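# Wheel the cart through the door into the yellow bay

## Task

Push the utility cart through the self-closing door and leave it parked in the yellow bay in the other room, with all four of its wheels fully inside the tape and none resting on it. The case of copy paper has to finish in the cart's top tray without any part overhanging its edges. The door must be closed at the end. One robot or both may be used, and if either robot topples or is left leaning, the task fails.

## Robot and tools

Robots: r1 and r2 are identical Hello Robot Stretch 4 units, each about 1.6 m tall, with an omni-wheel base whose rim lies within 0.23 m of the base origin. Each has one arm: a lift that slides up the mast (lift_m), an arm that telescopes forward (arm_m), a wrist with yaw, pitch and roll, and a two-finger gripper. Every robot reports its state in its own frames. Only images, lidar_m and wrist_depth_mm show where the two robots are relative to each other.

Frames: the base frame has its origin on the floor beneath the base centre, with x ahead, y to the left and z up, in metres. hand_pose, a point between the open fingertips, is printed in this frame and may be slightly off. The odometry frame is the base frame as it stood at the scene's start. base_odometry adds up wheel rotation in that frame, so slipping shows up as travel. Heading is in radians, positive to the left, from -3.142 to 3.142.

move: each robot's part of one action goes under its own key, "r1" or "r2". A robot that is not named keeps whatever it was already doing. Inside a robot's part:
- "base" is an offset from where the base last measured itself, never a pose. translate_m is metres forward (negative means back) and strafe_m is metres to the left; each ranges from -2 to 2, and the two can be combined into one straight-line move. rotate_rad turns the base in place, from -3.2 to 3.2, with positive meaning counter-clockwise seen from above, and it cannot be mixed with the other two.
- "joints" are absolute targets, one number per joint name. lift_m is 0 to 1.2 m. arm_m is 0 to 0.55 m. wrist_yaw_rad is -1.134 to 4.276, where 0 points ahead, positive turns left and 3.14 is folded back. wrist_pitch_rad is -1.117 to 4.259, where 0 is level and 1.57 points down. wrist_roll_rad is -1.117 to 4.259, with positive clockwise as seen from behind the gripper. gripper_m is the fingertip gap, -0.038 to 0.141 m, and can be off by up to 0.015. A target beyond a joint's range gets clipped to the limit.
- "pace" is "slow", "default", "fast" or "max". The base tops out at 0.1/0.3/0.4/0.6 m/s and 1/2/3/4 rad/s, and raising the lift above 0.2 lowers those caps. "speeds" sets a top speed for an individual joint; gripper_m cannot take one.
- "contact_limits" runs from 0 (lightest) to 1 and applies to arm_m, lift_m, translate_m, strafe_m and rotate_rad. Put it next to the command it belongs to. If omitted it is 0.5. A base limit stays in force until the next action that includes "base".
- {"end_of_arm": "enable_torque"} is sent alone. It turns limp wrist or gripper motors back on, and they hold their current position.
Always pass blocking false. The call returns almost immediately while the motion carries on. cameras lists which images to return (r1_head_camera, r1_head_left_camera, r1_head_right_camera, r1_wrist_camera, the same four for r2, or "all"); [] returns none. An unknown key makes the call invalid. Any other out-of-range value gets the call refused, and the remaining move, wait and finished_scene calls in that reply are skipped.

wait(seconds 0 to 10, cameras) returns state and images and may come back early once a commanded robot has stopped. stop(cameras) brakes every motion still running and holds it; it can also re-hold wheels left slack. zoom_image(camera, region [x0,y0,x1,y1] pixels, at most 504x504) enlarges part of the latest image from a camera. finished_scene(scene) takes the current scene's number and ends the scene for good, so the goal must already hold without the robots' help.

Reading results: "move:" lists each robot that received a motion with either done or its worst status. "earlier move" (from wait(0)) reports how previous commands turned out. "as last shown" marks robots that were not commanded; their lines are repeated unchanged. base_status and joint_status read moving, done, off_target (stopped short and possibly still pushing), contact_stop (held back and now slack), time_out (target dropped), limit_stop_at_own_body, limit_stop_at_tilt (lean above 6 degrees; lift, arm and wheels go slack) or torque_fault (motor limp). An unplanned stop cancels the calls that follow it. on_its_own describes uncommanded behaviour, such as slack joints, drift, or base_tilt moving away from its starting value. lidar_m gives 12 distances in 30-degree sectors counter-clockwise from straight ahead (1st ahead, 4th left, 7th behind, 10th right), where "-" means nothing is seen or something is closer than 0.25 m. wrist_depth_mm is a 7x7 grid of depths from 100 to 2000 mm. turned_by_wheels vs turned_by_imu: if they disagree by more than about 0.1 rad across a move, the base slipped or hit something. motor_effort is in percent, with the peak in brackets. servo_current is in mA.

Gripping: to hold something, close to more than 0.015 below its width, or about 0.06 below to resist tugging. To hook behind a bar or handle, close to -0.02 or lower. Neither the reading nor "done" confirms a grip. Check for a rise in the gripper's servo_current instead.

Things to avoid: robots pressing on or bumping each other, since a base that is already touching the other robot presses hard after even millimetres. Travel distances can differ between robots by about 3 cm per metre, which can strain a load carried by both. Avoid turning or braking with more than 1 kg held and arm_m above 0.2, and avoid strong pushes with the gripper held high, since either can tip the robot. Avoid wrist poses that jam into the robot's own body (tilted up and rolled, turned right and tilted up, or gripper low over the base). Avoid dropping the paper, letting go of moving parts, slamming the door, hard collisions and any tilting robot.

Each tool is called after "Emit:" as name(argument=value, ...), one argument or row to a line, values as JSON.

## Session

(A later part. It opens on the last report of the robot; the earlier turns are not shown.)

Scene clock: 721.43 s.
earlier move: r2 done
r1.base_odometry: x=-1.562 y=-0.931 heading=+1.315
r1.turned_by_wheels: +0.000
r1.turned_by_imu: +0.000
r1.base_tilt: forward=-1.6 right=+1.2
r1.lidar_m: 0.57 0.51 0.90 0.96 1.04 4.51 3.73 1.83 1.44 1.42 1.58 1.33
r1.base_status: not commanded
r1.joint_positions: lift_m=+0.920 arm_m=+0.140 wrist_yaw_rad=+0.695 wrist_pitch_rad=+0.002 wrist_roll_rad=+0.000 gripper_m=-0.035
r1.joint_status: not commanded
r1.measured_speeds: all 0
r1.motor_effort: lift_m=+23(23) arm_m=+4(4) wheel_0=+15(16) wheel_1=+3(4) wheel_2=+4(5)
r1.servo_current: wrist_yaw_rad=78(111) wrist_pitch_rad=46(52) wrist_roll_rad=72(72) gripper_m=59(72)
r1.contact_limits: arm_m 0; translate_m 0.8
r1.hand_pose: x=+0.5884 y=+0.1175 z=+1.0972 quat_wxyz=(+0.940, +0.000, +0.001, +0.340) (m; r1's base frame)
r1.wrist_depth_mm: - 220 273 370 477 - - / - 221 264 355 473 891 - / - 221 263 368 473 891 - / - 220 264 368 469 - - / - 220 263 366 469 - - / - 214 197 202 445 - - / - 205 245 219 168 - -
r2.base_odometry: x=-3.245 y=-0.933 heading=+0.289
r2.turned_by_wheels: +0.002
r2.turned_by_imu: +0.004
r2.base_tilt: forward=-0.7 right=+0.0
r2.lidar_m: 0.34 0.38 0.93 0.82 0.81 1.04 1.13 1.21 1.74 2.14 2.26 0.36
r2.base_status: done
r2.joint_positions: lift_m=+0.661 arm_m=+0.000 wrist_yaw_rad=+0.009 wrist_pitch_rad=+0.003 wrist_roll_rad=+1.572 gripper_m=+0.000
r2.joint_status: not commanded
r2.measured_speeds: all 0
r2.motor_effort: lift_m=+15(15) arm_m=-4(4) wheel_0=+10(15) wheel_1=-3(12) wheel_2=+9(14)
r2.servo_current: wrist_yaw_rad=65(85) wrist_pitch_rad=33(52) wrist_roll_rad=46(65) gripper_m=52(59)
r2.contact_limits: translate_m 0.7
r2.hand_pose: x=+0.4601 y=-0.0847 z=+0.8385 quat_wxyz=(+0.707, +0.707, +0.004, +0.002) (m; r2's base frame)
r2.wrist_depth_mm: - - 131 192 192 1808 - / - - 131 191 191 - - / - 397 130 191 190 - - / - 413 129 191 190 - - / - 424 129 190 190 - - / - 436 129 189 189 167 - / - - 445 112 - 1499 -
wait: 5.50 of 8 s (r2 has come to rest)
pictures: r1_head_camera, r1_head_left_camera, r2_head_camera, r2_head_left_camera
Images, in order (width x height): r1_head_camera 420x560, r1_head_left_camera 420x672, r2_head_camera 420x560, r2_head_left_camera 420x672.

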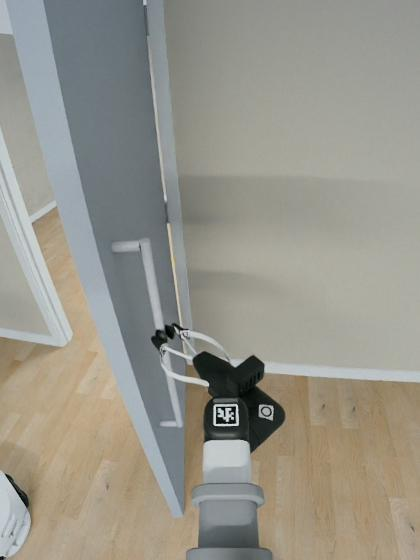

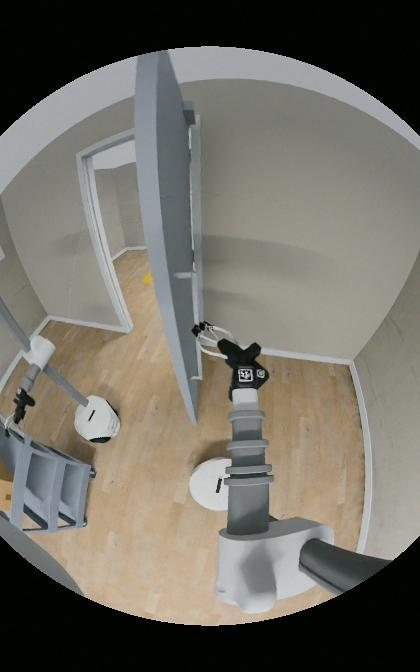

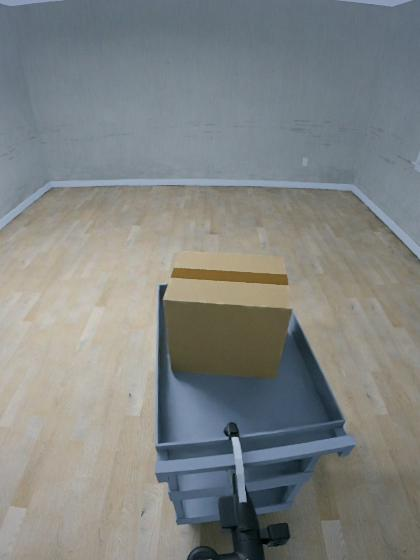

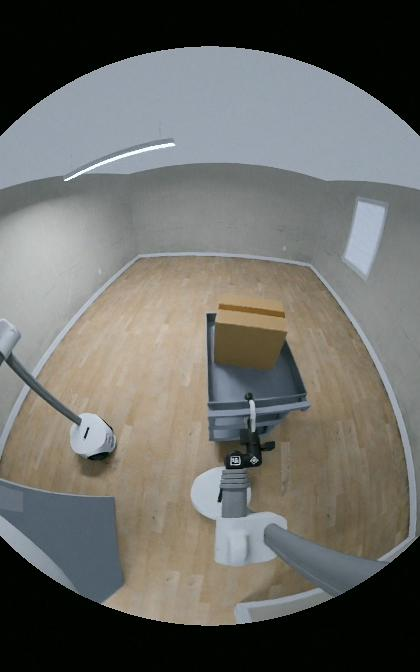

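Emit:
move(
  blocking=false,
  r2={"base":{"translate_m":-0.35,"strafe_m":0.12},"pace":"slow","contact_limits":{"translate_m":0.7}},
  cameras=[],
)

Emit:
wait(
  seconds=6,
  cameras=["r1_head_left_camera","r2_head_right_camera","r2_head_left_camera","r2_head_camera"],
)

Scene clock: 730.73 s.
move: r2 moving
r1: as last shown
r1.base_tilt: forward=-1.6 right=+1.3
r1.lidar_m: 0.57 0.51 0.91 0.93 1.04 4.49 3.69 1.83 1.48 1.43 1.58 1.35
r1.motor_effort: lift_m=+23(23) arm_m=+4(4) wheel_0=+15(16) wheel_1=+3(3) wheel_2=+4(5)
r1.servo_current: wrist_yaw_rad=91(98) wrist_pitch_rad=39(52) wrist_roll_rad=26(59) gripper_m=65(72)
r1.contact_limits: arm_m 0; translate_m 0.8
r1.wrist_depth_mm: - 220 273 370 477 - - / - 220 263 355 477 878 - / - 220 264 368 473 904 - / - 221 263 368 469 - - / - 220 263 368 469 - - / - 214 197 202 445 - - / - 205 246 219 168 - -
r2.base_odometry: x=-3.258 y=-0.933 heading=+0.289
r2.turned_by_wheels: +0.000
r2.turned_by_imu: +0.001
r2.base_tilt: forward=-0.7 right=+0.1
r2.lidar_m: 0.33 3.47 0.91 0.82 0.81 1.02 1.11 1.19 1.73 2.13 2.29 0.39
r2.base_status: translate_m moving; strafe_m moving
r2.joint_positions: lift_m=+0.661 arm_m=+0.000 wrist_yaw_rad=+0.009 wrist_pitch_rad=+0.003 wrist_roll_rad=+1.572 gripper_m=+0.000
r2.joint_status: not commanded
r2.measured_speeds: translate_m=-0.050 strafe_m=+0.016 rotate_rad=+0.001 lift_m=+0.000 arm_m=+0.000 wrist_yaw_rad=+0.000 wrist_pitch_rad=+0.000 wrist_roll_rad=+0.000
r2.motor_effort: lift_m=+15(15) arm_m=-4(4) wheel_0=-9(11) wheel_1=-3(5) wheel_2=+12(16)
r2.servo_current: wrist_yaw_rad=78(78) wrist_pitch_rad=46(46) wrist_roll_rad=39(52) gripper_m=46(52)
r2.contact_limits: translate_m 0.7
r2.hand_pose: x=+0.4601 y=-0.0847 z=+0.8385 quat_wxyz=(+0.707, +0.707, +0.004, +0.002) (m; r2's base frame)
r2.wrist_depth_mm: - - 134 195 195 1808 - / - - 132 193 195 - - / - 399 132 193 193 - - / - 413 131 191 190 - - / - 421 131 190 190 - - / - 433 129 189 189 164 - / - - 442 112 - 1499 -
pictures: none
No camera images: "cameras" was empty.

Scene clock: 735.17 s.
earlier move: r2 done
r1.base_odometry: x=-1.562 y=-0.931 heading=+1.315
r1.turned_by_wheels: +0.000
r1.turned_by_imu: +0.000
r1.base_tilt: forward=-1.6 right=+1.3
r1.lidar_m: 0.57 0.50 0.92 0.89 0.99 4.48 3.70 1.85 1.45 1.43 1.56 1.33
r1.base_status: not commanded
r1.joint_positions: lift_m=+0.920 arm_m=+0.140 wrist_yaw_rad=+0.695 wrist_pitch_rad=+0.002 wrist_roll_rad=+0.000 gripper_m=-0.035
r1.joint_status: not commanded
r1.measured_speeds: all 0
r1.motor_effort: lift_m=+23(23) arm_m=+4(4) wheel_0=+15(16) wheel_1=+3(4) wheel_2=+4(5)
r1.servo_current: wrist_yaw_rad=72(111) wrist_pitch_rad=39(52) wrist_roll_rad=39(65) gripper_m=65(72)
r1.contact_limits: arm_m 0; translate_m 0.8
r1.hand_pose: x=+0.5884 y=+0.1175 z=+1.0972 quat_wxyz=(+0.940, +0.000, +0.001, +0.340) (m; r1's base frame)
r1.wrist_depth_mm: 798 220 272 373 480 - - / - 221 264 353 477 891 - / - 221 263 370 473 891 - / - 220 263 368 473 - - / - 220 263 368 469 - - / 759 213 196 203 445 - - / - 205 245 220 168 - -
r2.base_odometry: x=-3.614 y=-0.918 heading=+0.287
r2.turned_by_wheels: -0.001
r2.turned_by_imu: -0.003
r2.base_tilt: forward=-0.7 right=+0.1
r2.lidar_m: 0.36 3.33 0.93 0.64 0.64 0.82 3.78 0.82 1.20 2.21 0.46 0.38
r2.base_status: done
r2.joint_positions: lift_m=+0.661 arm_m=+0.000 wrist_yaw_rad=-0.006 wrist_pitch_rad=+0.003 wrist_roll_rad=+1.571 gripper_m=+0.000
r2.joint_status: not commanded
r2.measured_speeds: all 0
r2.motor_effort: lift_m=+15(16) arm_m=-4(4) wheel_0=-10(15) wheel_1=-6(9) wheel_2=+1(16)
r2.servo_current: wrist_yaw_rad=59(78) wrist_pitch_rad=39(52) wrist_roll_rad=52(65) gripper_m=52(59)
r2.contact_limits: translate_m 0.7
r2.hand_pose: x=+0.4587 y=-0.0892 z=+0.8385 quat_wxyz=(+0.707, +0.707, -0.001, -0.003) (m; r2's base frame)
r2.wrist_depth_mm: - - 123 181 181 1808 - / - 382 124 183 183 - - / - 397 124 185 184 - - / - 413 125 186 186 - - / - 430 126 187 188 - - / - 449 128 189 188 163 - / - - - 112 - 1708 -
wait: 4.43 of 6 s (r2 has come to rest)
pictures: r1_head_left_camera, r2_head_camera, r2_head_left_camera, r2_head_right_camera
Images, in order (width x height): r1_head_left_camera 420x672, r2_head_camera 420x560, r2_head_left_camera 420x672, r2_head_right_camera 420x672.

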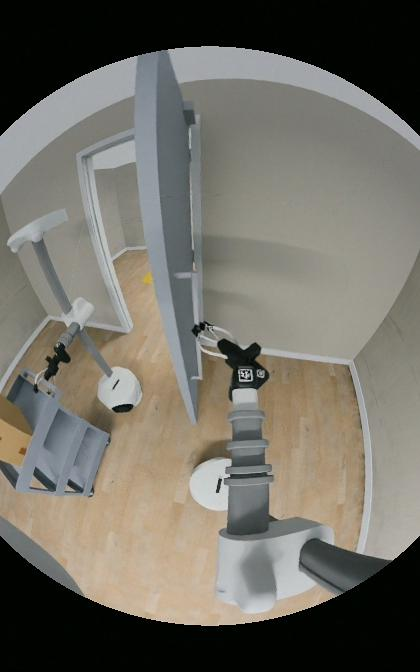

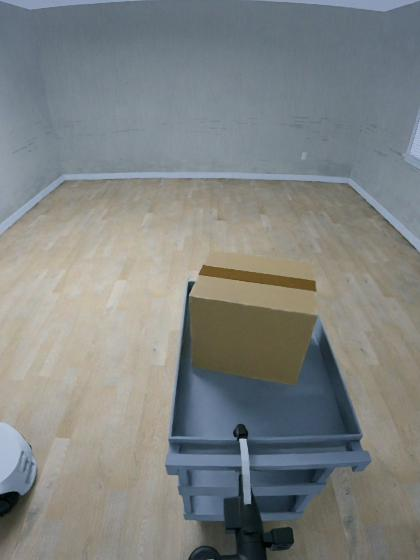

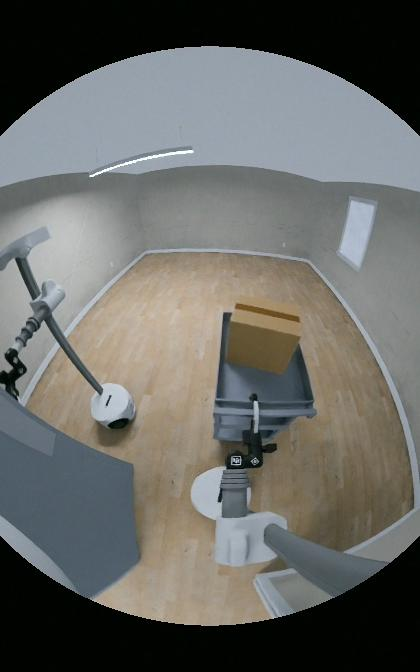

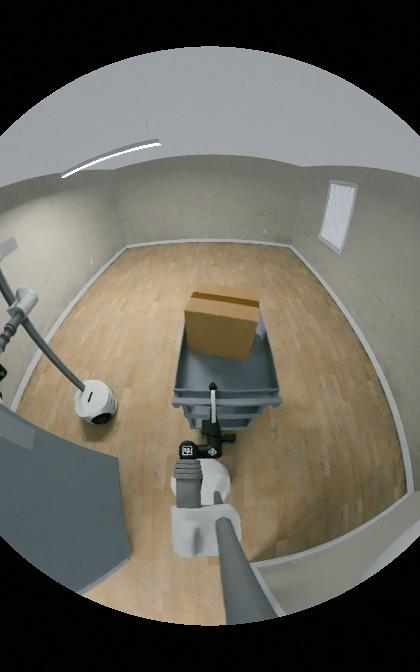

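Emit:
move(
  blocking=false,
  r2={"base":{"translate_m":-0.45,"strafe_m":0.06},"pace":"slow","contact_limits":{"translate_m":0.7}},
  cameras=[],
)

Emit:
wait(
  seconds=7,
  cameras=["r1_head_left_camera","r2_head_right_camera","r2_head_left_camera","r2_head_camera"],
)

Scene clock: 741.57 s.
move: r2 moving
r1: as last shown
r1.base_tilt: forward=-1.6 right=+1.2
r1.lidar_m: 0.55 0.50 0.91 0.89 1.02 4.49 3.72 1.81 1.43 1.41 1.56 1.32
r1.motor_effort: lift_m=+23(23) arm_m=+4(4) wheel_0=+15(15) wheel_1=+3(3) wheel_2=+4(4)
r1.servo_current: wrist_yaw_rad=72(98) wrist_pitch_rad=46(46) wrist_roll_rad=52(65) gripper_m=65(72)
r1.contact_limits: arm_m 0; translate_m 0.8
r1.wrist_depth_mm: 809 221 273 373 477 - - / - 220 264 355 477 878 - / - 220 264 368 473 891 - / - 221 263 368 473 - - / - 220 263 368 473 - - / 768 214 196 203 445 - - / - 204 245 220 168 - -
r2.base_odometry: x=-3.627 y=-0.920 heading=+0.286
r2.turned_by_wheels: -0.001
r2.turned_by_imu: -0.001
r2.base_tilt: forward=-0.6 right=+0.1
r2.lidar_m: 0.33 3.31 0.94 0.62 0.64 0.79 3.75 0.82 1.16 2.23 0.46 0.36
r2.base_status: translate_m moving; strafe_m moving
r2.joint_positions: lift_m=+0.661 arm_m=+0.000 wrist_yaw_rad=-0.006 wrist_pitch_rad=+0.003 wrist_roll_rad=+1.571 gripper_m=+0.000
r2.joint_status: not commanded
r2.measured_speeds: translate_m=-0.049 strafe_m=+0.007 rotate_rad=-0.001 lift_m=+0.000 arm_m=+0.000 wrist_yaw_rad=+0.000 wrist_pitch_rad=+0.000 wrist_roll_rad=-0.002
r2.motor_effort: lift_m=+15(15) arm_m=-3(4) wheel_0=-14(20) wheel_1=-8(9) wheel_2=+7(9)
r2.servo_current: wrist_yaw_rad=59(59) wrist_pitch_rad=39(46) wrist_roll_rad=52(59) gripper_m=46(52)
r2.contact_limits: translate_m 0.7
r2.hand_pose: x=+0.4587 y=-0.0892 z=+0.8385 quat_wxyz=(+0.707, +0.707, -0.001, -0.003) (m; r2's base frame)
r2.wrist_depth_mm: - - 122 180 181 1863 - / - 382 123 183 182 - - / - 397 124 183 184 - - / - 413 125 185 186 - - / - 433 126 187 187 - - / - 449 128 189 188 162 - / - - - 112 - 1708 -
pictures: none
No camera images: "cameras" was empty.

Scene clock: 746.87 s.
earlier move: r2 done
r1.base_odometry: x=-1.562 y=-0.931 heading=+1.315
r1.turned_by_wheels: +0.000
r1.turned_by_imu: +0.000
r1.base_tilt: forward=-1.6 right=+1.3
r1.lidar_m: 0.56 0.50 0.91 0.91 3.59 4.47 3.72 1.84 1.44 1.42 1.59 1.35
r1.base_status: not commanded
r1.joint_positions: lift_m=+0.920 arm_m=+0.140 wrist_yaw_rad=+0.695 wrist_pitch_rad=+0.002 wrist_roll_rad=+0.000 gripper_m=-0.035
r1.joint_status: not commanded
r1.measured_speeds: all 0
r1.motor_effort: lift_m=+23(23) arm_m=+4(4) wheel_0=+15(16) wheel_1=+3(4) wheel_2=+4(5)
r1.servo_current: wrist_yaw_rad=72(111) wrist_pitch_rad=39(52) wrist_roll_rad=65(72) gripper_m=59(72)
r1.contact_limits: arm_m 0; translate_m 0.8
r1.hand_pose: x=+0.5884 y=+0.1175 z=+1.0972 quat_wxyz=(+0.940, +0.000, +0.001, +0.340) (m; r1's base frame)
r1.wrist_depth_mm: - 221 273 370 480 - - / - 220 264 353 477 878 - / - 221 264 368 473 891 - / - 221 263 368 473 - - / - 220 263 368 473 - - / 226 213 197 204 445 - - / - 205 245 220 168 - -
r2.base_odometry: x=-4.062 y=-0.987 heading=+0.287
r2.turned_by_wheels: +0.001
r2.turned_by_imu: +0.002
r2.base_tilt: forward=-0.7 right=+0.0
r2.lidar_m: 0.36 1.20 0.57 0.52 0.50 3.36 3.28 0.48 0.50 1.72 0.44 0.38
r2.base_status: done
r2.joint_positions: lift_m=+0.661 arm_m=+0.000 wrist_yaw_rad=+0.001 wrist_pitch_rad=+0.003 wrist_roll_rad=+1.570 gripper_m=+0.000
r2.joint_status: not commanded
r2.measured_speeds: all 0
r2.motor_effort: lift_m=+15(16) arm_m=-4(4) wheel_0=-3(20) wheel_1=-6(10) wheel_2=+8(13)
r2.servo_current: wrist_yaw_rad=46(59) wrist_pitch_rad=39(52) wrist_roll_rad=52(59) gripper_m=46(59)
r2.contact_limits: translate_m 0.7
r2.hand_pose: x=+0.4594 y=-0.0872 z=+0.8385 quat_wxyz=(+0.707, +0.707, +0.001, -0.001) (m; r2's base frame)
r2.wrist_depth_mm: - - 111 167 167 - - / - 368 114 172 172 - - / - 389 116 176 176 - - / - 415 120 180 181 - - / - 442 124 185 185 - - / - 469 126 190 189 163 - / - - 130 112 - 1756 -
wait: 5.30 of 7 s (r2 has come to rest)
pictures: r1_head_left_camera, r2_head_camera, r2_head_left_camera, r2_head_right_camera
Images, in order (width x height): r1_head_left_camera 420x672, r2_head_camera 420x560, r2_head_left_camera 420x672, r2_head_right_camera 420x672.

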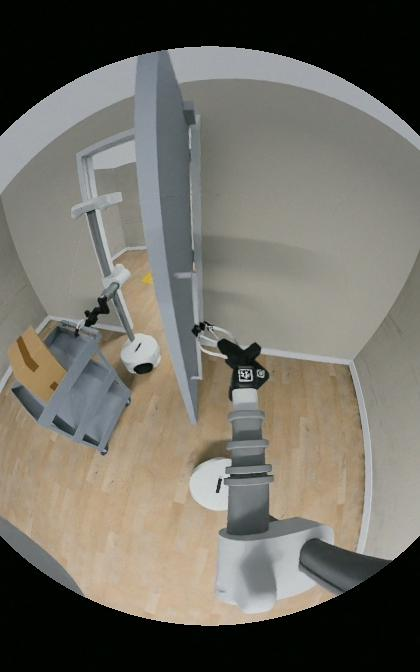

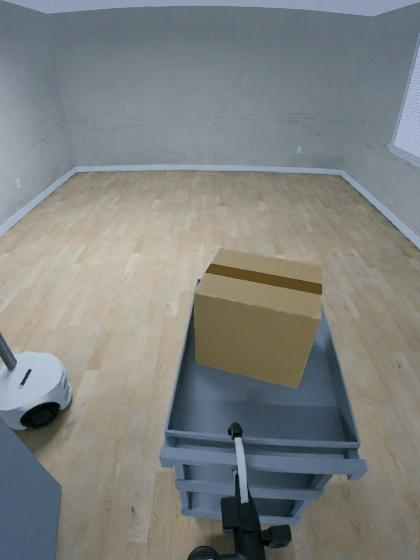

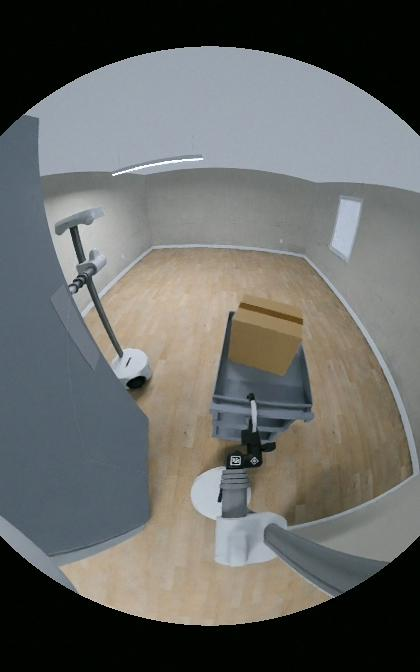

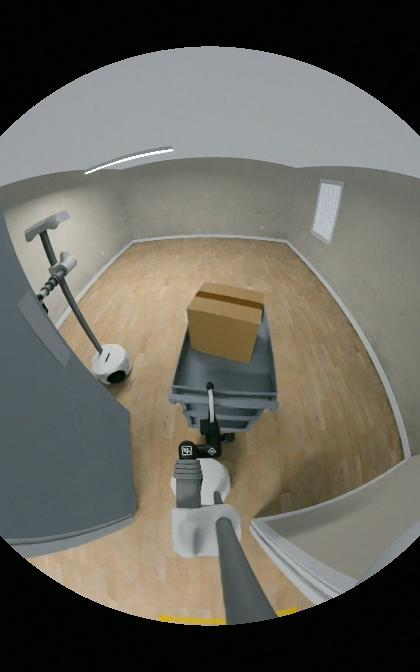

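Emit:
move(
  blocking=false,
  r2={"base":{"translate_m":-0.5,"strafe_m":0.02},"pace":"slow","contact_limits":{"translate_m":0.7}},
  cameras=[],
)

Emit:
wait(
  seconds=7,
  cameras=["r1_head_left_camera","r2_head_right_camera","r2_head_left_camera","r2_head_camera"],
)

Scene clock: 751.73 s.
move: r2 moving
r1: as last shown
r1.base_tilt: forward=-1.6 right=+1.2
r1.lidar_m: 0.57 0.52 0.90 0.91 3.62 4.48 3.70 1.81 1.43 1.44 1.58 1.34
r1.motor_effort: lift_m=+23(23) arm_m=+4(4) wheel_0=+15(16) wheel_1=+3(3) wheel_2=+4(4)
r1.servo_current: wrist_yaw_rad=85(98) wrist_pitch_rad=39(46) wrist_roll_rad=46(52) gripper_m=59(72)
r1.contact_limits: arm_m 0; translate_m 0.8
r1.wrist_depth_mm: - 220 273 370 480 - - / - 220 264 355 477 891 - / - 221 264 368 473 891 - / - 220 263 368 473 - - / - 220 263 368 473 - - / 226 213 197 203 449 - - / - 205 246 219 168 - -
r2.base_odometry: x=-4.075 y=-0.991 heading=+0.287
r2.turned_by_wheels: +0.000
r2.turned_by_imu: +0.001
r2.base_tilt: forward=-0.6 right=+0.0
r2.lidar_m: 0.38 1.20 0.56 0.51 0.51 3.33 3.28 0.49 0.50 1.67 0.46 0.38
r2.base_status: translate_m moving; strafe_m moving
r2.joint_positions: lift_m=+0.661 arm_m=+0.000 wrist_yaw_rad=+0.001 wrist_pitch_rad=+0.003 wrist_roll_rad=+1.570 gripper_m=+0.000
r2.joint_status: not commanded
r2.measured_speeds: translate_m=-0.049 strafe_m=+0.002 rotate_rad=+0.003 lift_m=+0.000 arm_m=+0.000 wrist_yaw_rad=+0.000 wrist_pitch_rad=+0.000 wrist_roll_rad=+0.000
r2.motor_effort: lift_m=+15(15) arm_m=-3(4) wheel_0=-5(9) wheel_1=-7(9) wheel_2=+13(14)
r2.servo_current: wrist_yaw_rad=39(59) wrist_pitch_rad=39(46) wrist_roll_rad=46(52) gripper_m=46(52)
r2.contact_limits: translate_m 0.7
r2.hand_pose: x=+0.4594 y=-0.0872 z=+0.8385 quat_wxyz=(+0.707, +0.707, +0.001, -0.001) (m; r2's base frame)
r2.wrist_depth_mm: - - 111 167 167 - - / - 368 114 170 172 - - / - 389 116 176 176 - - / - 415 120 180 181 - - / - 449 124 185 186 - - / - 462 126 189 189 163 - / - - 130 112 - 1708 -
pictures: none
No camera images: "cameras" was empty.

Scene clock: 757.50 s.
earlier move: r2 done
r1.base_odometry: x=-1.562 y=-0.931 heading=+1.315
r1.turned_by_wheels: +0.000
r1.turned_by_imu: +0.000
r1.base_tilt: forward=-1.6 right=+1.2
r1.lidar_m: 0.54 0.51 1.03 3.27 3.57 4.49 3.72 1.82 1.47 1.44 1.59 1.34
r1.base_status: not commanded
r1.joint_positions: lift_m=+0.920 arm_m=+0.140 wrist_yaw_rad=+0.695 wrist_pitch_rad=+0.002 wrist_roll_rad=+0.000 gripper_m=-0.035
r1.joint_status: not commanded
r1.measured_speeds: all 0
r1.motor_effort: lift_m=+23(23) arm_m=+4(4) wheel_0=+15(16) wheel_1=+3(4) wheel_2=+4(5)
r1.servo_current: wrist_yaw_rad=91(111) wrist_pitch_rad=39(52) wrist_roll_rad=59(65) gripper_m=65(72)
r1.contact_limits: arm_m 0; translate_m 0.8
r1.hand_pose: x=+0.5884 y=+0.1175 z=+1.0972 quat_wxyz=(+0.940, +0.000, +0.001, +0.340) (m; r1's base frame)
r1.wrist_depth_mm: - 220 273 368 477 - - / - 220 264 355 473 878 - / - 220 264 368 473 891 - / - 220 264 368 473 - - / - 220 263 366 469 - - / 1025 214 197 202 445 - - / 229 205 245 219 168 - -
r2.base_odometry: x=-4.547 y=-1.110 heading=+0.288
r2.turned_by_wheels: +0.000
r2.turned_by_imu: +0.002
r2.base_tilt: forward=-0.7 right=+0.1
r2.lidar_m: 0.33 0.73 0.50 0.50 2.60 2.85 2.75 2.95 2.31 0.31 0.36 0.35
r2.base_status: done
r2.joint_positions: lift_m=+0.661 arm_m=+0.000 wrist_yaw_rad=+0.001 wrist_pitch_rad=+0.003 wrist_roll_rad=+1.570 gripper_m=+0.000
r2.joint_status: not commanded
r2.measured_speeds: all 0
r2.motor_effort: lift_m=+15(16) arm_m=-3(4) wheel_0=-2(9) wheel_1=-4(9) wheel_2=+9(14)
r2.servo_current: wrist_yaw_rad=46(59) wrist_pitch_rad=46(52) wrist_roll_rad=46(65) gripper_m=46(59)
r2.contact_limits: translate_m 0.7
r2.hand_pose: x=+0.4594 y=-0.0872 z=+0.8385 quat_wxyz=(+0.707, +0.707, +0.001, -0.001) (m; r2's base frame)
r2.wrist_depth_mm: - - 111 168 168 - - / - 370 114 172 172 - - / - 392 116 176 177 - - / - 415 120 180 181 - - / - 442 124 185 186 - - / - 466 126 190 190 163 - / - - 130 112 - 1756 -
wait: 5.77 of 7 s (r2 has come to rest)
pictures: r1_head_left_camera, r2_head_camera, r2_head_left_camera, r2_head_right_camera
Images, in order (width x height): r1_head_left_camera 420x672, r2_head_camera 420x560, r2_head_left_camera 420x672, r2_head_right_camera 420x672.

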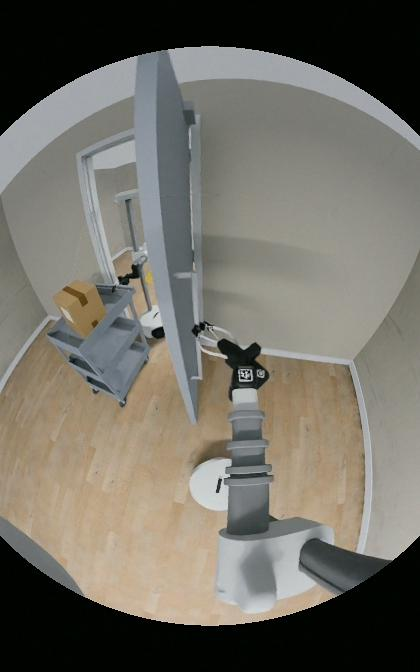

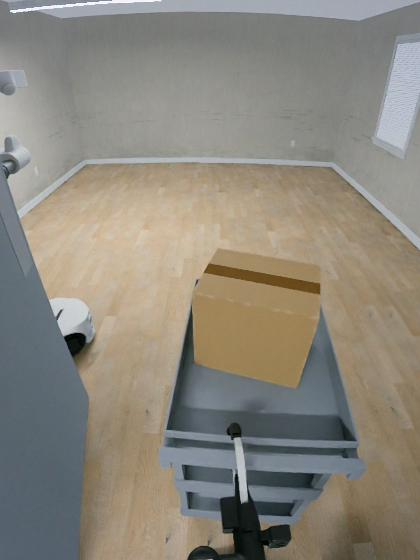

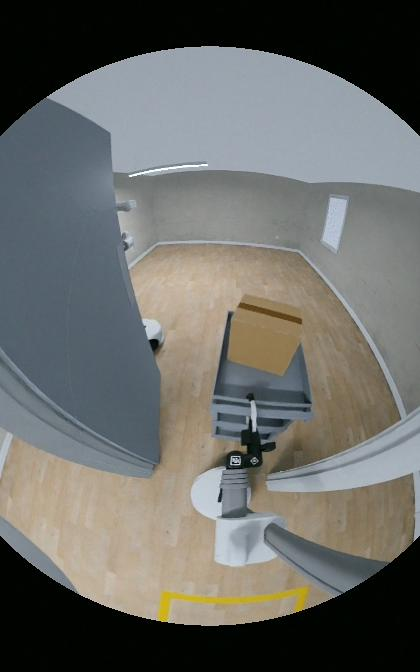

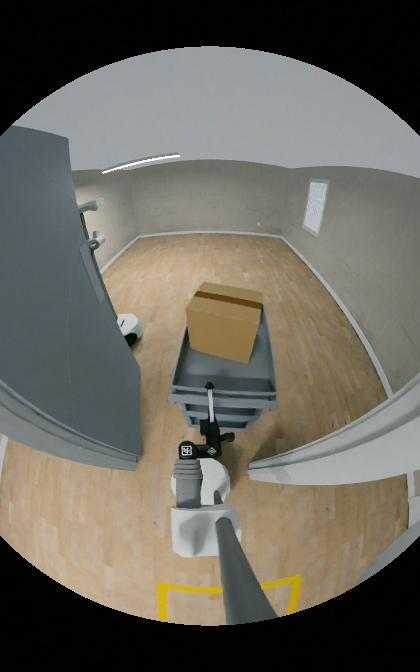

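Emit:
move(
  blocking=false,
  r2={"base":{"strafe_m":0.16},"pace":"slow","contact_limits":{"strafe_m":0.7}},
  cameras=[],
)

Emit:
wait(
  seconds=4,
  cameras=["r2_head_right_camera","r2_head_left_camera","r2_head_camera"],
)

Scene clock: 769.23 s.
move: r2 moving
r1: as last shown
r1.lidar_m: 0.58 0.50 1.03 3.26 3.55 4.49 3.67 1.84 1.43 1.41 1.59 1.34
r1.motor_effort: lift_m=+23(23) arm_m=+4(4) wheel_0=+15(16) wheel_1=+3(3) wheel_2=+4(5)
r1.servo_current: wrist_yaw_rad=85(91) wrist_pitch_rad=46(46) wrist_roll_rad=33(65) gripper_m=72(72)
r1.contact_limits: arm_m 0; translate_m 0.8
r1.wrist_depth_mm: - 221 272 370 477 - - / - 221 264 353 477 878 - / - 221 264 370 473 891 - / - 220 264 368 473 - - / - 220 263 366 469 - - / 976 214 197 203 445 - - / 230 205 246 220 168 - -
r2.base_odometry: x=-4.551 y=-1.096 heading=+0.287
r2.turned_by_wheels: -0.001
r2.turned_by_imu: +0.000
r2.base_tilt: forward=-0.7 right=+0.1
r2.lidar_m: 0.35 0.70 0.50 0.48 2.58 2.83 2.77 2.94 2.32 0.33 0.36 0.38
r2.base_status: strafe_m moving
r2.joint_positions: lift_m=+0.661 arm_m=+0.000 wrist_yaw_rad=-0.002 wrist_pitch_rad=+0.003 wrist_roll_rad=+1.570 gripper_m=+0.000
r2.joint_status: not commanded
r2.measured_speeds: translate_m=+0.000 strafe_m=+0.056 rotate_rad=-0.002 lift_m=+0.000 arm_m=+0.000 wrist_yaw_rad=-0.028 wrist_pitch_rad=+0.000 wrist_roll_rad=+0.000
r2.motor_effort: lift_m=+15(15) arm_m=-4(4) wheel_0=-9(12) wheel_1=+6(8) wheel_2=-1(9)
r2.servo_current: wrist_yaw_rad=46(52) wrist_pitch_rad=39(46) wrist_roll_rad=46(59) gripper_m=52(52)
r2.contact_limits: strafe_m 0.7
r2.hand_pose: x=+0.4591 y=-0.0880 z=+0.8385 quat_wxyz=(+0.707, +0.707, +0.000, -0.002) (m; r2's base frame)
r2.wrist_depth_mm: - - 113 171 170 - - / - 368 115 173 174 - - / - 387 118 178 177 - - / - 415 121 181 182 - - / - 439 124 186 186 - - / - 466 127 189 189 165 - / - - - 112 - 1708 -
pictures: none
No camera images: "cameras" was empty.

Scene clock: 771.47 s.
earlier move: r2 done
r1.base_odometry: x=-1.562 y=-0.931 heading=+1.315
r1.turned_by_wheels: +0.000
r1.turned_by_imu: +0.000
r1.base_tilt: forward=-1.6 right=+1.2
r1.lidar_m: 0.54 0.52 1.04 3.24 3.62 4.50 3.70 1.85 1.45 1.42 1.54 1.35
r1.base_status: not commanded
r1.joint_positions: lift_m=+0.920 arm_m=+0.140 wrist_yaw_rad=+0.695 wrist_pitch_rad=+0.002 wrist_roll_rad=+0.000 gripper_m=-0.035
r1.joint_status: not commanded
r1.measured_speeds: all 0
r1.motor_effort: lift_m=+23(23) arm_m=+4(4) wheel_0=+15(16) wheel_1=+3(4) wheel_2=+4(5)
r1.servo_current: wrist_yaw_rad=72(111) wrist_pitch_rad=39(52) wrist_roll_rad=33(72) gripper_m=72(72)
r1.contact_limits: arm_m 0; translate_m 0.8
r1.hand_pose: x=+0.5884 y=+0.1175 z=+1.0972 quat_wxyz=(+0.940, +0.000, +0.001, +0.340) (m; r1's base frame)
r1.wrist_depth_mm: - 221 273 370 477 - - / - 220 264 355 477 878 - / - 221 264 370 473 878 - / - 220 264 368 469 - - / - 220 263 368 469 - - / - 214 196 203 445 - - / 229 205 246 220 168 - -
r2.base_odometry: x=-4.592 y=-0.957 heading=+0.287
r2.turned_by_wheels: +0.000
r2.turned_by_imu: -0.001
r2.base_tilt: forward=-0.7 right=+0.1
r2.lidar_m: 0.37 0.48 0.34 0.34 2.42 2.80 2.76 2.91 2.47 0.49 0.39 0.35
r2.base_status: done
r2.joint_positions: lift_m=+0.661 arm_m=+0.000 wrist_yaw_rad=-0.012 wrist_pitch_rad=+0.003 wrist_roll_rad=+1.568 gripper_m=+0.000
r2.joint_status: not commanded
r2.measured_speeds: all 0
r2.motor_effort: lift_m=+15(15) arm_m=-3(4) wheel_0=-8(16) wheel_1=+2(8) wheel_2=-1(9)
r2.servo_current: wrist_yaw_rad=72(78) wrist_pitch_rad=39(52) wrist_roll_rad=46(65) gripper_m=46(52)
r2.contact_limits: strafe_m 0.7
r2.hand_pose: x=+0.4582 y=-0.0910 z=+0.8385 quat_wxyz=(+0.708, +0.706, -0.003, -0.005) (m; r2's base frame)
r2.wrist_depth_mm: 343 336 - 151 149 - - / - 364 - 157 158 - - / - 394 104 164 167 - - / - 433 108 173 174 - - / - - 117 183 184 603 525 / - - 122 191 193 161 445 / - - - 112 - 1661 1060
wait: 2.23 of 4 s (r2 has come to rest)
pictures: r2_head_camera, r2_head_left_camera, r2_head_right_camera
Images, in order (width x height): r2_head_camera 420x560, r2_head_left_camera 420x672, r2_head_right_camera 420x672.

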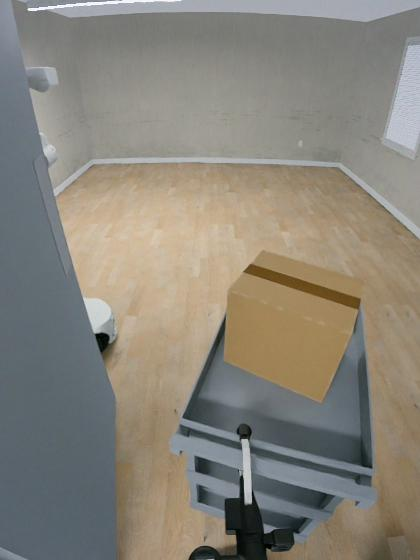

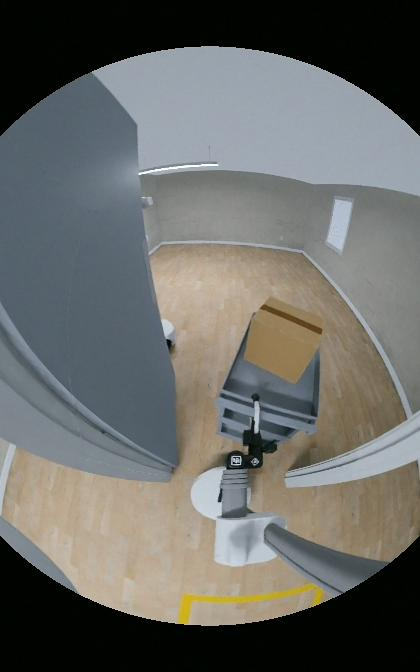

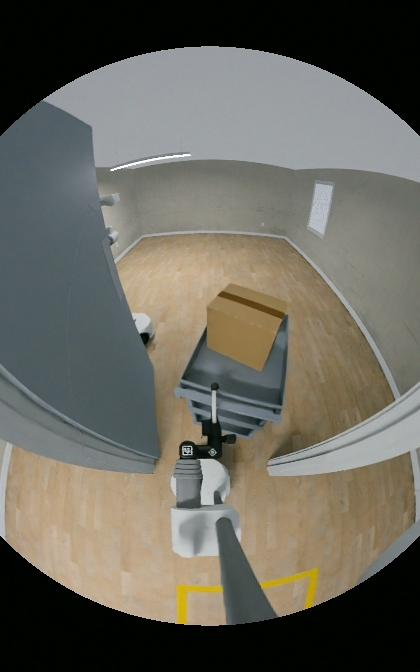

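Emit:
move(
  blocking=false,
  r2={"base":{"translate_m":-0.35,"strafe_m":0.05},"pace":"slow","contact_limits":{"translate_m":0.7}},
  cameras=[],
)

Emit:
wait(
  seconds=5,
  cameras=["r1_head_left_camera","r2_head_right_camera","r2_head_left_camera","r2_head_camera"],
)

Scene clock: 778.37 s.
move: r2 moving
r1: as last shown
r1.lidar_m: 0.56 0.51 1.02 3.26 3.59 4.50 3.67 1.86 1.47 1.44 1.60 1.36
r1.servo_current: wrist_yaw_rad=91(91) wrist_pitch_rad=39(52) wrist_roll_rad=52(59) gripper_m=65(72)
r1.contact_limits: arm_m 0; translate_m 0.8
r1.wrist_depth_mm: - 221 271 370 480 - - / - 220 264 355 477 878 - / - 221 264 368 473 891 - / - 220 264 368 473 - - / - 220 263 366 469 - - / - 214 197 203 445 - - / - 204 245 219 169 - -
r2.base_odometry: x=-4.605 y=-0.958 heading=+0.286
r2.turned_by_wheels: -0.001
r2.turned_by_imu: +0.000
r2.base_tilt: forward=-0.6 right=+0.0
r2.lidar_m: 0.38 0.48 0.34 0.35 2.40 2.83 2.75 2.92 2.47 0.49 0.39 0.34
r2.base_status: translate_m moving; strafe_m moving
r2.joint_positions: lift_m=+0.661 arm_m=+0.000 wrist_yaw_rad=-0.012 wrist_pitch_rad=+0.003 wrist_roll_rad=+1.568 gripper_m=+0.000
r2.joint_status: not commanded
r2.measured_speeds: translate_m=-0.049 strafe_m=+0.007 rotate_rad=+0.007 lift_m=+0.000 arm_m=+0.000 wrist_yaw_rad=+0.000 wrist_pitch_rad=+0.000 wrist_roll_rad=+0.000
r2.motor_effort: lift_m=+15(15) arm_m=-4(4) wheel_0=-12(18) wheel_1=-8(8) wheel_2=+11(11)
r2.servo_current: wrist_yaw_rad=78(85) wrist_pitch_rad=46(46) wrist_roll_rad=52(59) gripper_m=46(59)
r2.contact_limits: translate_m 0.7
r2.hand_pose: x=+0.4582 y=-0.0910 z=+0.8385 quat_wxyz=(+0.708, +0.706, -0.003, -0.005) (m; r2's base frame)
r2.wrist_depth_mm: 343 336 - 149 148 - - / - 364 - 156 156 - - / - 394 103 164 164 - - / - 433 107 171 174 707 - / - - 117 185 185 621 517 / - - 123 193 194 162 445 / - - - 112 - 1708 1060
pictures: none
No camera images: "cameras" was empty.

Scene clock: 782.67 s.
earlier move: r2 done
r1.base_odometry: x=-1.562 y=-0.931 heading=+1.315
r1.turned_by_wheels: +0.000
r1.turned_by_imu: +0.000
r1.base_tilt: forward=-1.6 right=+1.3
r1.lidar_m: 0.56 0.52 1.49 3.28 3.57 4.48 3.70 1.82 1.46 1.41 1.59 1.33
r1.base_status: not commanded
r1.joint_positions: lift_m=+0.920 arm_m=+0.140 wrist_yaw_rad=+0.695 wrist_pitch_rad=+0.002 wrist_roll_rad=+0.000 gripper_m=-0.035
r1.joint_status: not commanded
r1.measured_speeds: all 0
r1.motor_effort: lift_m=+23(23) arm_m=+4(4) wheel_0=+15(16) wheel_1=+3(4) wheel_2=+4(5)
r1.servo_current: wrist_yaw_rad=78(117) wrist_pitch_rad=46(52) wrist_roll_rad=33(72) gripper_m=65(72)
r1.contact_limits: arm_m 0; translate_m 0.8
r1.hand_pose: x=+0.5884 y=+0.1175 z=+1.0972 quat_wxyz=(+0.940, +0.000, +0.001, +0.340) (m; r1's base frame)
r1.wrist_depth_mm: - 221 272 370 477 - - / - 221 264 351 473 878 - / - 221 264 368 473 891 - / - 220 264 368 473 - - / - 220 263 366 469 - - / - 213 196 202 445 - - / - 205 246 219 168 - -
r2.base_odometry: x=-4.942 y=-1.008 heading=+0.287
r2.turned_by_wheels: +0.000
r2.turned_by_imu: +0.001
r2.base_tilt: forward=-0.6 right=+0.0
r2.lidar_m: 0.37 0.50 0.55 1.89 2.41 2.47 2.41 2.55 2.47 1.22 0.41 0.35
r2.base_status: done
r2.joint_positions: lift_m=+0.661 arm_m=+0.000 wrist_yaw_rad=-0.003 wrist_pitch_rad=+0.003 wrist_roll_rad=+1.568 gripper_m=+0.000
r2.joint_status: not commanded
r2.measured_speeds: all 0
r2.motor_effort: lift_m=+15(16) arm_m=-3(4) wheel_0=-3(18) wheel_1=-6(10) wheel_2=+8(13)
r2.servo_current: wrist_yaw_rad=46(85) wrist_pitch_rad=46(52) wrist_roll_rad=59(65) gripper_m=52(59)
r2.contact_limits: translate_m 0.7
r2.hand_pose: x=+0.4590 y=-0.0883 z=+0.8385 quat_wxyz=(+0.708, +0.706, +0.000, -0.002) (m; r2's base frame)
r2.wrist_depth_mm: 342 336 - 151 150 - - / - 364 101 158 159 - - / - 394 105 165 167 - - / - 430 109 173 174 - - / - - 117 183 184 647 - / - - 123 191 192 163 459 / - - 129 112 - - -
wait: 4.30 of 5 s (r2 has come to rest)
pictures: r1_head_left_camera, r2_head_camera, r2_head_left_camera, r2_head_right_camera
Images, in order (width x height): r1_head_left_camera 420x672, r2_head_camera 420x560, r2_head_left_camera 420x672, r2_head_right_camera 420x672.

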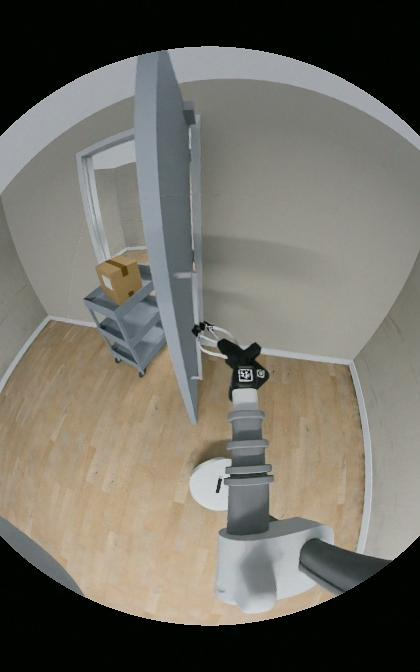

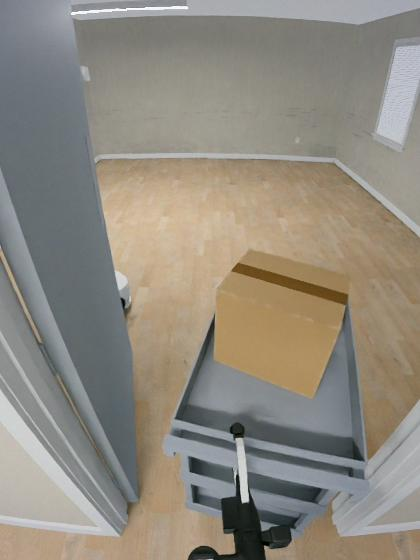

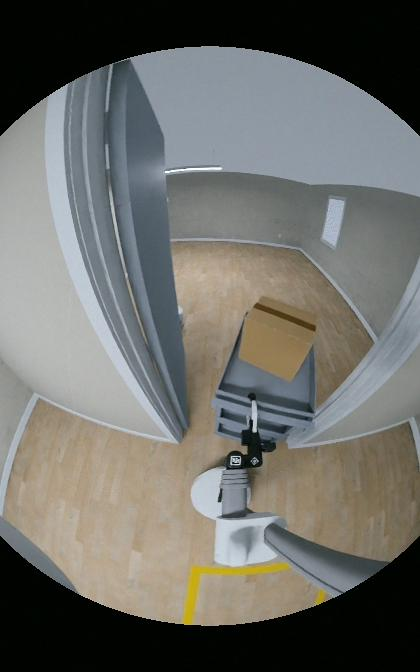

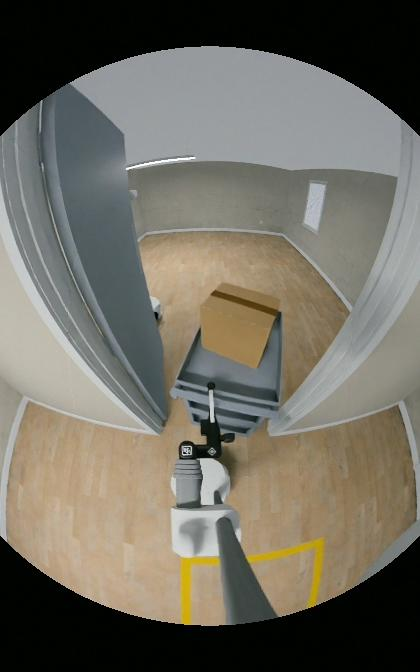

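Emit:
move(
  blocking=false,
  r2={"base":{"strafe_m":0.08},"pace":"slow","contact_limits":{"strafe_m":0.7}},
  cameras=[],
)

Emit:
wait(
  seconds=3,
  cameras=[],
)

Emit:
move(
  blocking=false,
  r2={"base":{"translate_m":-0.25,"strafe_m":0.07},"pace":"slow","contact_limits":{"translate_m":0.7}},
  cameras=[],
)

Emit:
wait(
  seconds=4,
  cameras=["r2_head_right_camera","r2_head_left_camera","r2_head_camera"],
)

Scene clock: 793.57 s.
move: r2 moving
r1: as last shown
r1.lidar_m: 0.56 0.51 1.50 3.28 3.59 4.48 3.69 1.81 1.44 1.44 1.58 1.32
r1.motor_effort: lift_m=+23(23) arm_m=+3(4) wheel_0=+15(16) wheel_1=+3(3) wheel_2=+4(5)
r1.servo_current: wrist_yaw_rad=91(104) wrist_pitch_rad=46(52) wrist_roll_rad=59(59) gripper_m=65(72)
r1.contact_limits: arm_m 0; translate_m 0.8
r1.wrist_depth_mm: - 221 272 370 480 - - / - 220 264 353 473 891 - / - 220 263 368 473 891 - / - 220 263 368 469 - - / - 220 263 368 473 - - / - 213 196 203 445 - - / - 205 246 219 168 - -
r2.base_odometry: x=-4.946 y=-0.994 heading=+0.286
r2.turned_by_wheels: -0.001
r2.turned_by_imu: +0.000
r2.base_tilt: forward=-0.6 right=+0.1
r2.lidar_m: 0.36 0.50 0.55 1.91 2.37 2.45 2.39 2.56 2.50 1.24 0.38 0.35
r2.base_status: strafe_m moving
r2.joint_positions: lift_m=+0.661 arm_m=+0.000 wrist_yaw_rad=-0.005 wrist_pitch_rad=+0.003 wrist_roll_rad=+1.568 gripper_m=+0.000
r2.joint_status: not commanded
r2.measured_speeds: translate_m=+0.000 strafe_m=+0.056 rotate_rad=-0.002 lift_m=+0.000 arm_m=+0.000 wrist_yaw_rad=-0.033 wrist_pitch_rad=+0.000 wrist_roll_rad=+0.000
r2.motor_effort: lift_m=+15(15) arm_m=-3(4) wheel_0=-15(15) wheel_1=+7(7) wheel_2=+0(7)
r2.servo_current: wrist_yaw_rad=46(65) wrist_pitch_rad=39(46) wrist_roll_rad=46(52) gripper_m=52(52)
r2.contact_limits: strafe_m 0.7
r2.hand_pose: x=+0.4588 y=-0.0889 z=+0.8385 quat_wxyz=(+0.708, +0.706, -0.001, -0.003) (m; r2's base frame)
r2.wrist_depth_mm: 343 340 - 153 152 - - / - 359 102 159 161 - - / - 392 106 167 169 - - / - 424 112 175 176 - - / - 477 118 184 184 647 - / - - 124 191 194 163 462 / - 1661 1160 112 - - -
pictures: none
No camera images: "cameras" was empty.

Scene clock: 795.00 s.
earlier move: r2 done
r1.base_odometry: x=-1.562 y=-0.931 heading=+1.315
r1.turned_by_wheels: +0.000
r1.turned_by_imu: +0.000
r1.base_tilt: forward=-1.6 right=+1.2
r1.lidar_m: 0.55 0.51 2.29 3.24 3.55 4.48 3.68 1.85 1.46 1.44 1.57 1.34
r1.base_status: not commanded
r1.joint_positions: lift_m=+0.920 arm_m=+0.140 wrist_yaw_rad=+0.695 wrist_pitch_rad=+0.002 wrist_roll_rad=+0.000 gripper_m=-0.035
r1.joint_status: not commanded
r1.measured_speeds: all 0
r1.motor_effort: lift_m=+23(23) arm_m=+3(4) wheel_0=+15(16) wheel_1=+3(3) wheel_2=+4(5)
r1.servo_current: wrist_yaw_rad=98(111) wrist_pitch_rad=39(52) wrist_roll_rad=52(65) gripper_m=65(72)
r1.contact_limits: arm_m 0; translate_m 0.8
r1.hand_pose: x=+0.5884 y=+0.1175 z=+1.0972 quat_wxyz=(+0.940, +0.000, +0.001, +0.340) (m; r1's base frame)
r1.wrist_depth_mm: - 221 272 373 480 - - / - 221 264 355 473 878 - / - 220 263 368 477 891 - / - 221 264 368 469 - - / - 220 264 368 473 - - / - 213 196 203 445 - - / - 205 245 219 168 - -
r2.base_odometry: x=-4.964 y=-0.931 heading=+0.286
r2.turned_by_wheels: +0.000
r2.turned_by_imu: -0.001
r2.base_tilt: forward=-0.7 right=+0.1
r2.lidar_m: 0.38 0.46 0.55 1.88 2.30 2.47 2.38 2.56 2.57 1.21 0.38 0.34
r2.base_status: done
r2.joint_positions: lift_m=+0.661 arm_m=+0.000 wrist_yaw_rad=-0.014 wrist_pitch_rad=+0.003 wrist_roll_rad=+1.568 gripper_m=+0.000
r2.joint_status: not commanded
r2.measured_speeds: all 0
r2.motor_effort: lift_m=+15(15) arm_m=-3(4) wheel_0=-10(18) wheel_1=+1(8) wheel_2=-2(7)
r2.servo_current: wrist_yaw_rad=65(91) wrist_pitch_rad=39(46) wrist_roll_rad=46(59) gripper_m=46(59)
r2.contact_limits: strafe_m 0.7
r2.hand_pose: x=+0.4581 y=-0.0913 z=+0.8385 quat_wxyz=(+0.708, +0.706, -0.004, -0.006) (m; r2's base frame)
r2.wrist_depth_mm: 336 334 - 145 145 - - / - 359 - 155 153 - - / - 392 103 162 162 - - / - 436 105 172 172 691 - / - - 115 183 184 1618 504 / - - 122 193 194 162 427 / - - 129 112 - - -
wait: 1.43 of 3 s (r2 has come to rest)
pictures: none
No camera images: "cameras" was empty.

Scene clock: 795.50 s.
move: r2 moving
r1: as last shown
r1.base_tilt: forward=-1.6 right=+1.3
r1.lidar_m: 0.56 0.50 2.25 3.25 3.61 4.51 3.67 1.83 1.46 1.44 1.57 1.35
r1.motor_effort: lift_m=+23(23) arm_m=+4(4) wheel_0=+15(15) wheel_1=+3(3) wheel_2=+4(5)
r1.servo_current: wrist_yaw_rad=78(104) wrist_pitch_rad=46(52) wrist_roll_rad=46(65) gripper_m=59(65)
r1.contact_limits: arm_m 0; translate_m 0.8
r1.wrist_depth_mm: - 221 273 370 477 - - / - 221 265 355 477 891 - / - 221 264 368 477 891 - / - 220 264 370 473 - - / - 220 263 366 469 - - / - 213 197 203 445 - - / - 205 245 220 168 - -
r2.base_odometry: x=-4.977 y=-0.931 heading=+0.285
r2.turned_by_wheels: -0.001
r2.turned_by_imu: -0.001
r2.base_tilt: forward=-0.6 right=+0.1
r2.lidar_m: 0.39 0.46 0.57 1.97 2.31 2.46 2.37 2.54 2.56 1.31 0.35 0.34
r2.base_status: translate_m moving; strafe_m moving
r2.joint_positions: lift_m=+0.661 arm_m=+0.000 wrist_yaw_rad=-0.014 wrist_pitch_rad=+0.003 wrist_roll_rad=+1.568 gripper_m=+0.000
r2.joint_status: not commanded
r2.measured_speeds: translate_m=-0.048 strafe_m=+0.014 rotate_rad=+0.005 lift_m=+0.000 arm_m=+0.000 wrist_yaw_rad=+0.000 wrist_pitch_rad=+0.000 wrist_roll_rad=+0.000
r2.motor_effort: lift_m=+15(15) arm_m=-4(4) wheel_0=-16(19) wheel_1=-10(10) wheel_2=+8(8)
r2.servo_current: wrist_yaw_rad=78(85) wrist_pitch_rad=39(46) wrist_roll_rad=52(59) gripper_m=46(52)
r2.contact_limits: translate_m 0.7
r2.hand_pose: x=+0.4581 y=-0.0913 z=+0.8385 quat_wxyz=(+0.708, +0.706, -0.004, -0.006) (m; r2's base frame)
r2.wrist_depth_mm: 336 336 - 142 143 - - / - 359 - 154 152 - - / - 399 102 161 161 - - / - 452 105 170 172 691 - / - - 115 181 185 1618 492 / - - 122 195 195 161 424 / - - 128 112 - - -
pictures: none
No camera images: "cameras" was empty.

Scene clock: 798.83 s.
earlier move: r2 done
r1.base_odometry: x=-1.562 y=-0.931 heading=+1.315
r1.turned_by_wheels: +0.000
r1.turned_by_imu: +0.000
r1.base_tilt: forward=-1.6 right=+1.3
r1.lidar_m: 0.56 0.52 2.27 3.26 3.59 4.51 3.70 1.80 1.45 1.45 1.58 1.36
r1.base_status: not commanded
r1.joint_positions: lift_m=+0.920 arm_m=+0.140 wrist_yaw_rad=+0.695 wrist_pitch_rad=+0.002 wrist_roll_rad=+0.000 gripper_m=-0.035
r1.joint_status: not commanded
r1.measured_speeds: all 0
r1.motor_effort: lift_m=+23(23) arm_m=+4(4) wheel_0=+15(16) wheel_1=+3(4) wheel_2=+4(5)
r1.servo_current: wrist_yaw_rad=98(111) wrist_pitch_rad=46(59) wrist_roll_rad=39(65) gripper_m=59(72)
r1.contact_limits: arm_m 0; translate_m 0.8
r1.hand_pose: x=+0.5884 y=+0.1175 z=+1.0972 quat_wxyz=(+0.940, +0.000, +0.001, +0.340) (m; r1's base frame)
r1.wrist_depth_mm: - 220 273 370 480 - - / - 221 264 355 477 878 - / - 221 264 368 473 891 - / - 221 264 368 477 - - / - 220 263 368 469 - - / - 214 197 202 445 - - / - 205 245 219 168 - -
r2.base_odometry: x=-5.224 y=-0.934 heading=+0.286
r2.turned_by_wheels: +0.001
r2.turned_by_imu: +0.001
r2.base_tilt: forward=-0.7 right=+0.1
r2.lidar_m: 0.35 0.63 0.95 2.11 2.23 2.22 2.14 2.30 2.63 2.03 0.39 0.34
r2.base_status: done
r2.joint_positions: lift_m=+0.661 arm_m=+0.000 wrist_yaw_rad=-0.005 wrist_pitch_rad=+0.003 wrist_roll_rad=+1.568 gripper_m=+0.000
r2.joint_status: not commanded
r2.measured_speeds: all 0
r2.motor_effort: lift_m=+15(16) arm_m=-3(4) wheel_0=-3(19) wheel_1=-6(11) wheel_2=+7(13)
r2.servo_current: wrist_yaw_rad=52(98) wrist_pitch_rad=33(52) wrist_roll_rad=46(59) gripper_m=46(59)
r2.contact_limits: translate_m 0.7
r2.hand_pose: x=+0.4589 y=-0.0887 z=+0.8385 quat_wxyz=(+0.708, +0.706, -0.001, -0.003) (m; r2's base frame)
r2.wrist_depth_mm: 334 334 - 147 146 - - / - 359 - 154 154 - - / - 397 103 163 163 - - / - 436 106 172 173 699 - / - - 116 183 184 1661 508 / - - 122 194 193 164 439 / - - - 112 - - -
wait: 3.33 of 4 s (r2 has come to rest)
pictures: r2_head_camera, r2_head_left_camera, r2_head_right_camera
Images, in order (width x height): r2_head_camera 420x560, r2_head_left_camera 420x672, r2_head_right_camera 420x672.

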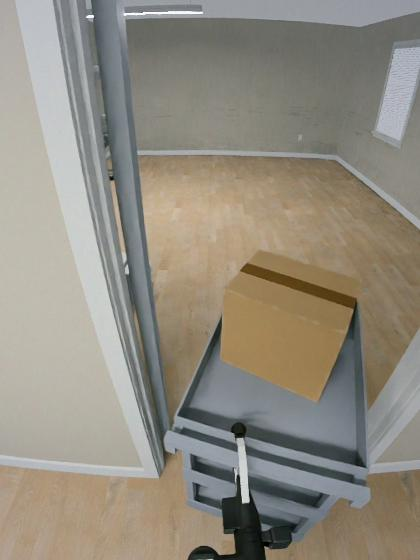

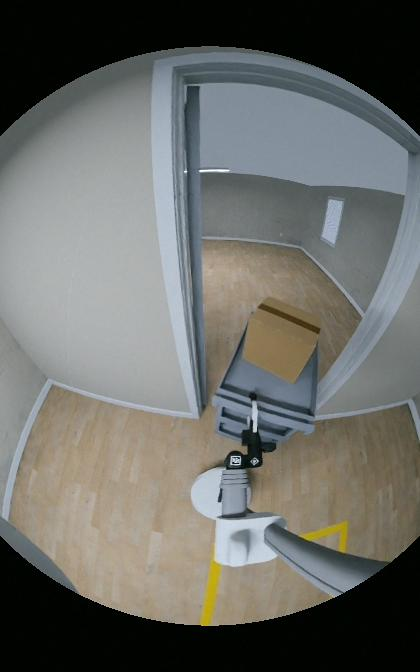

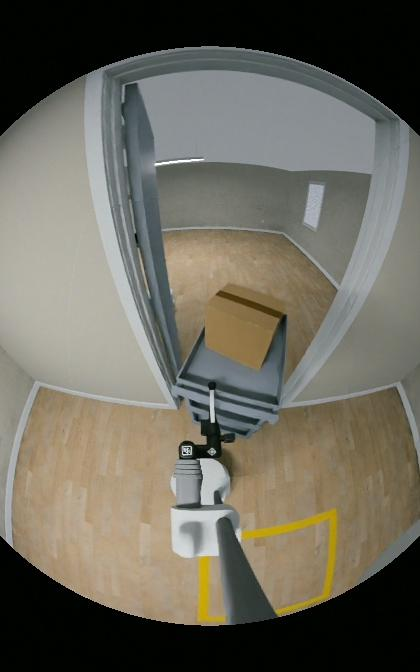

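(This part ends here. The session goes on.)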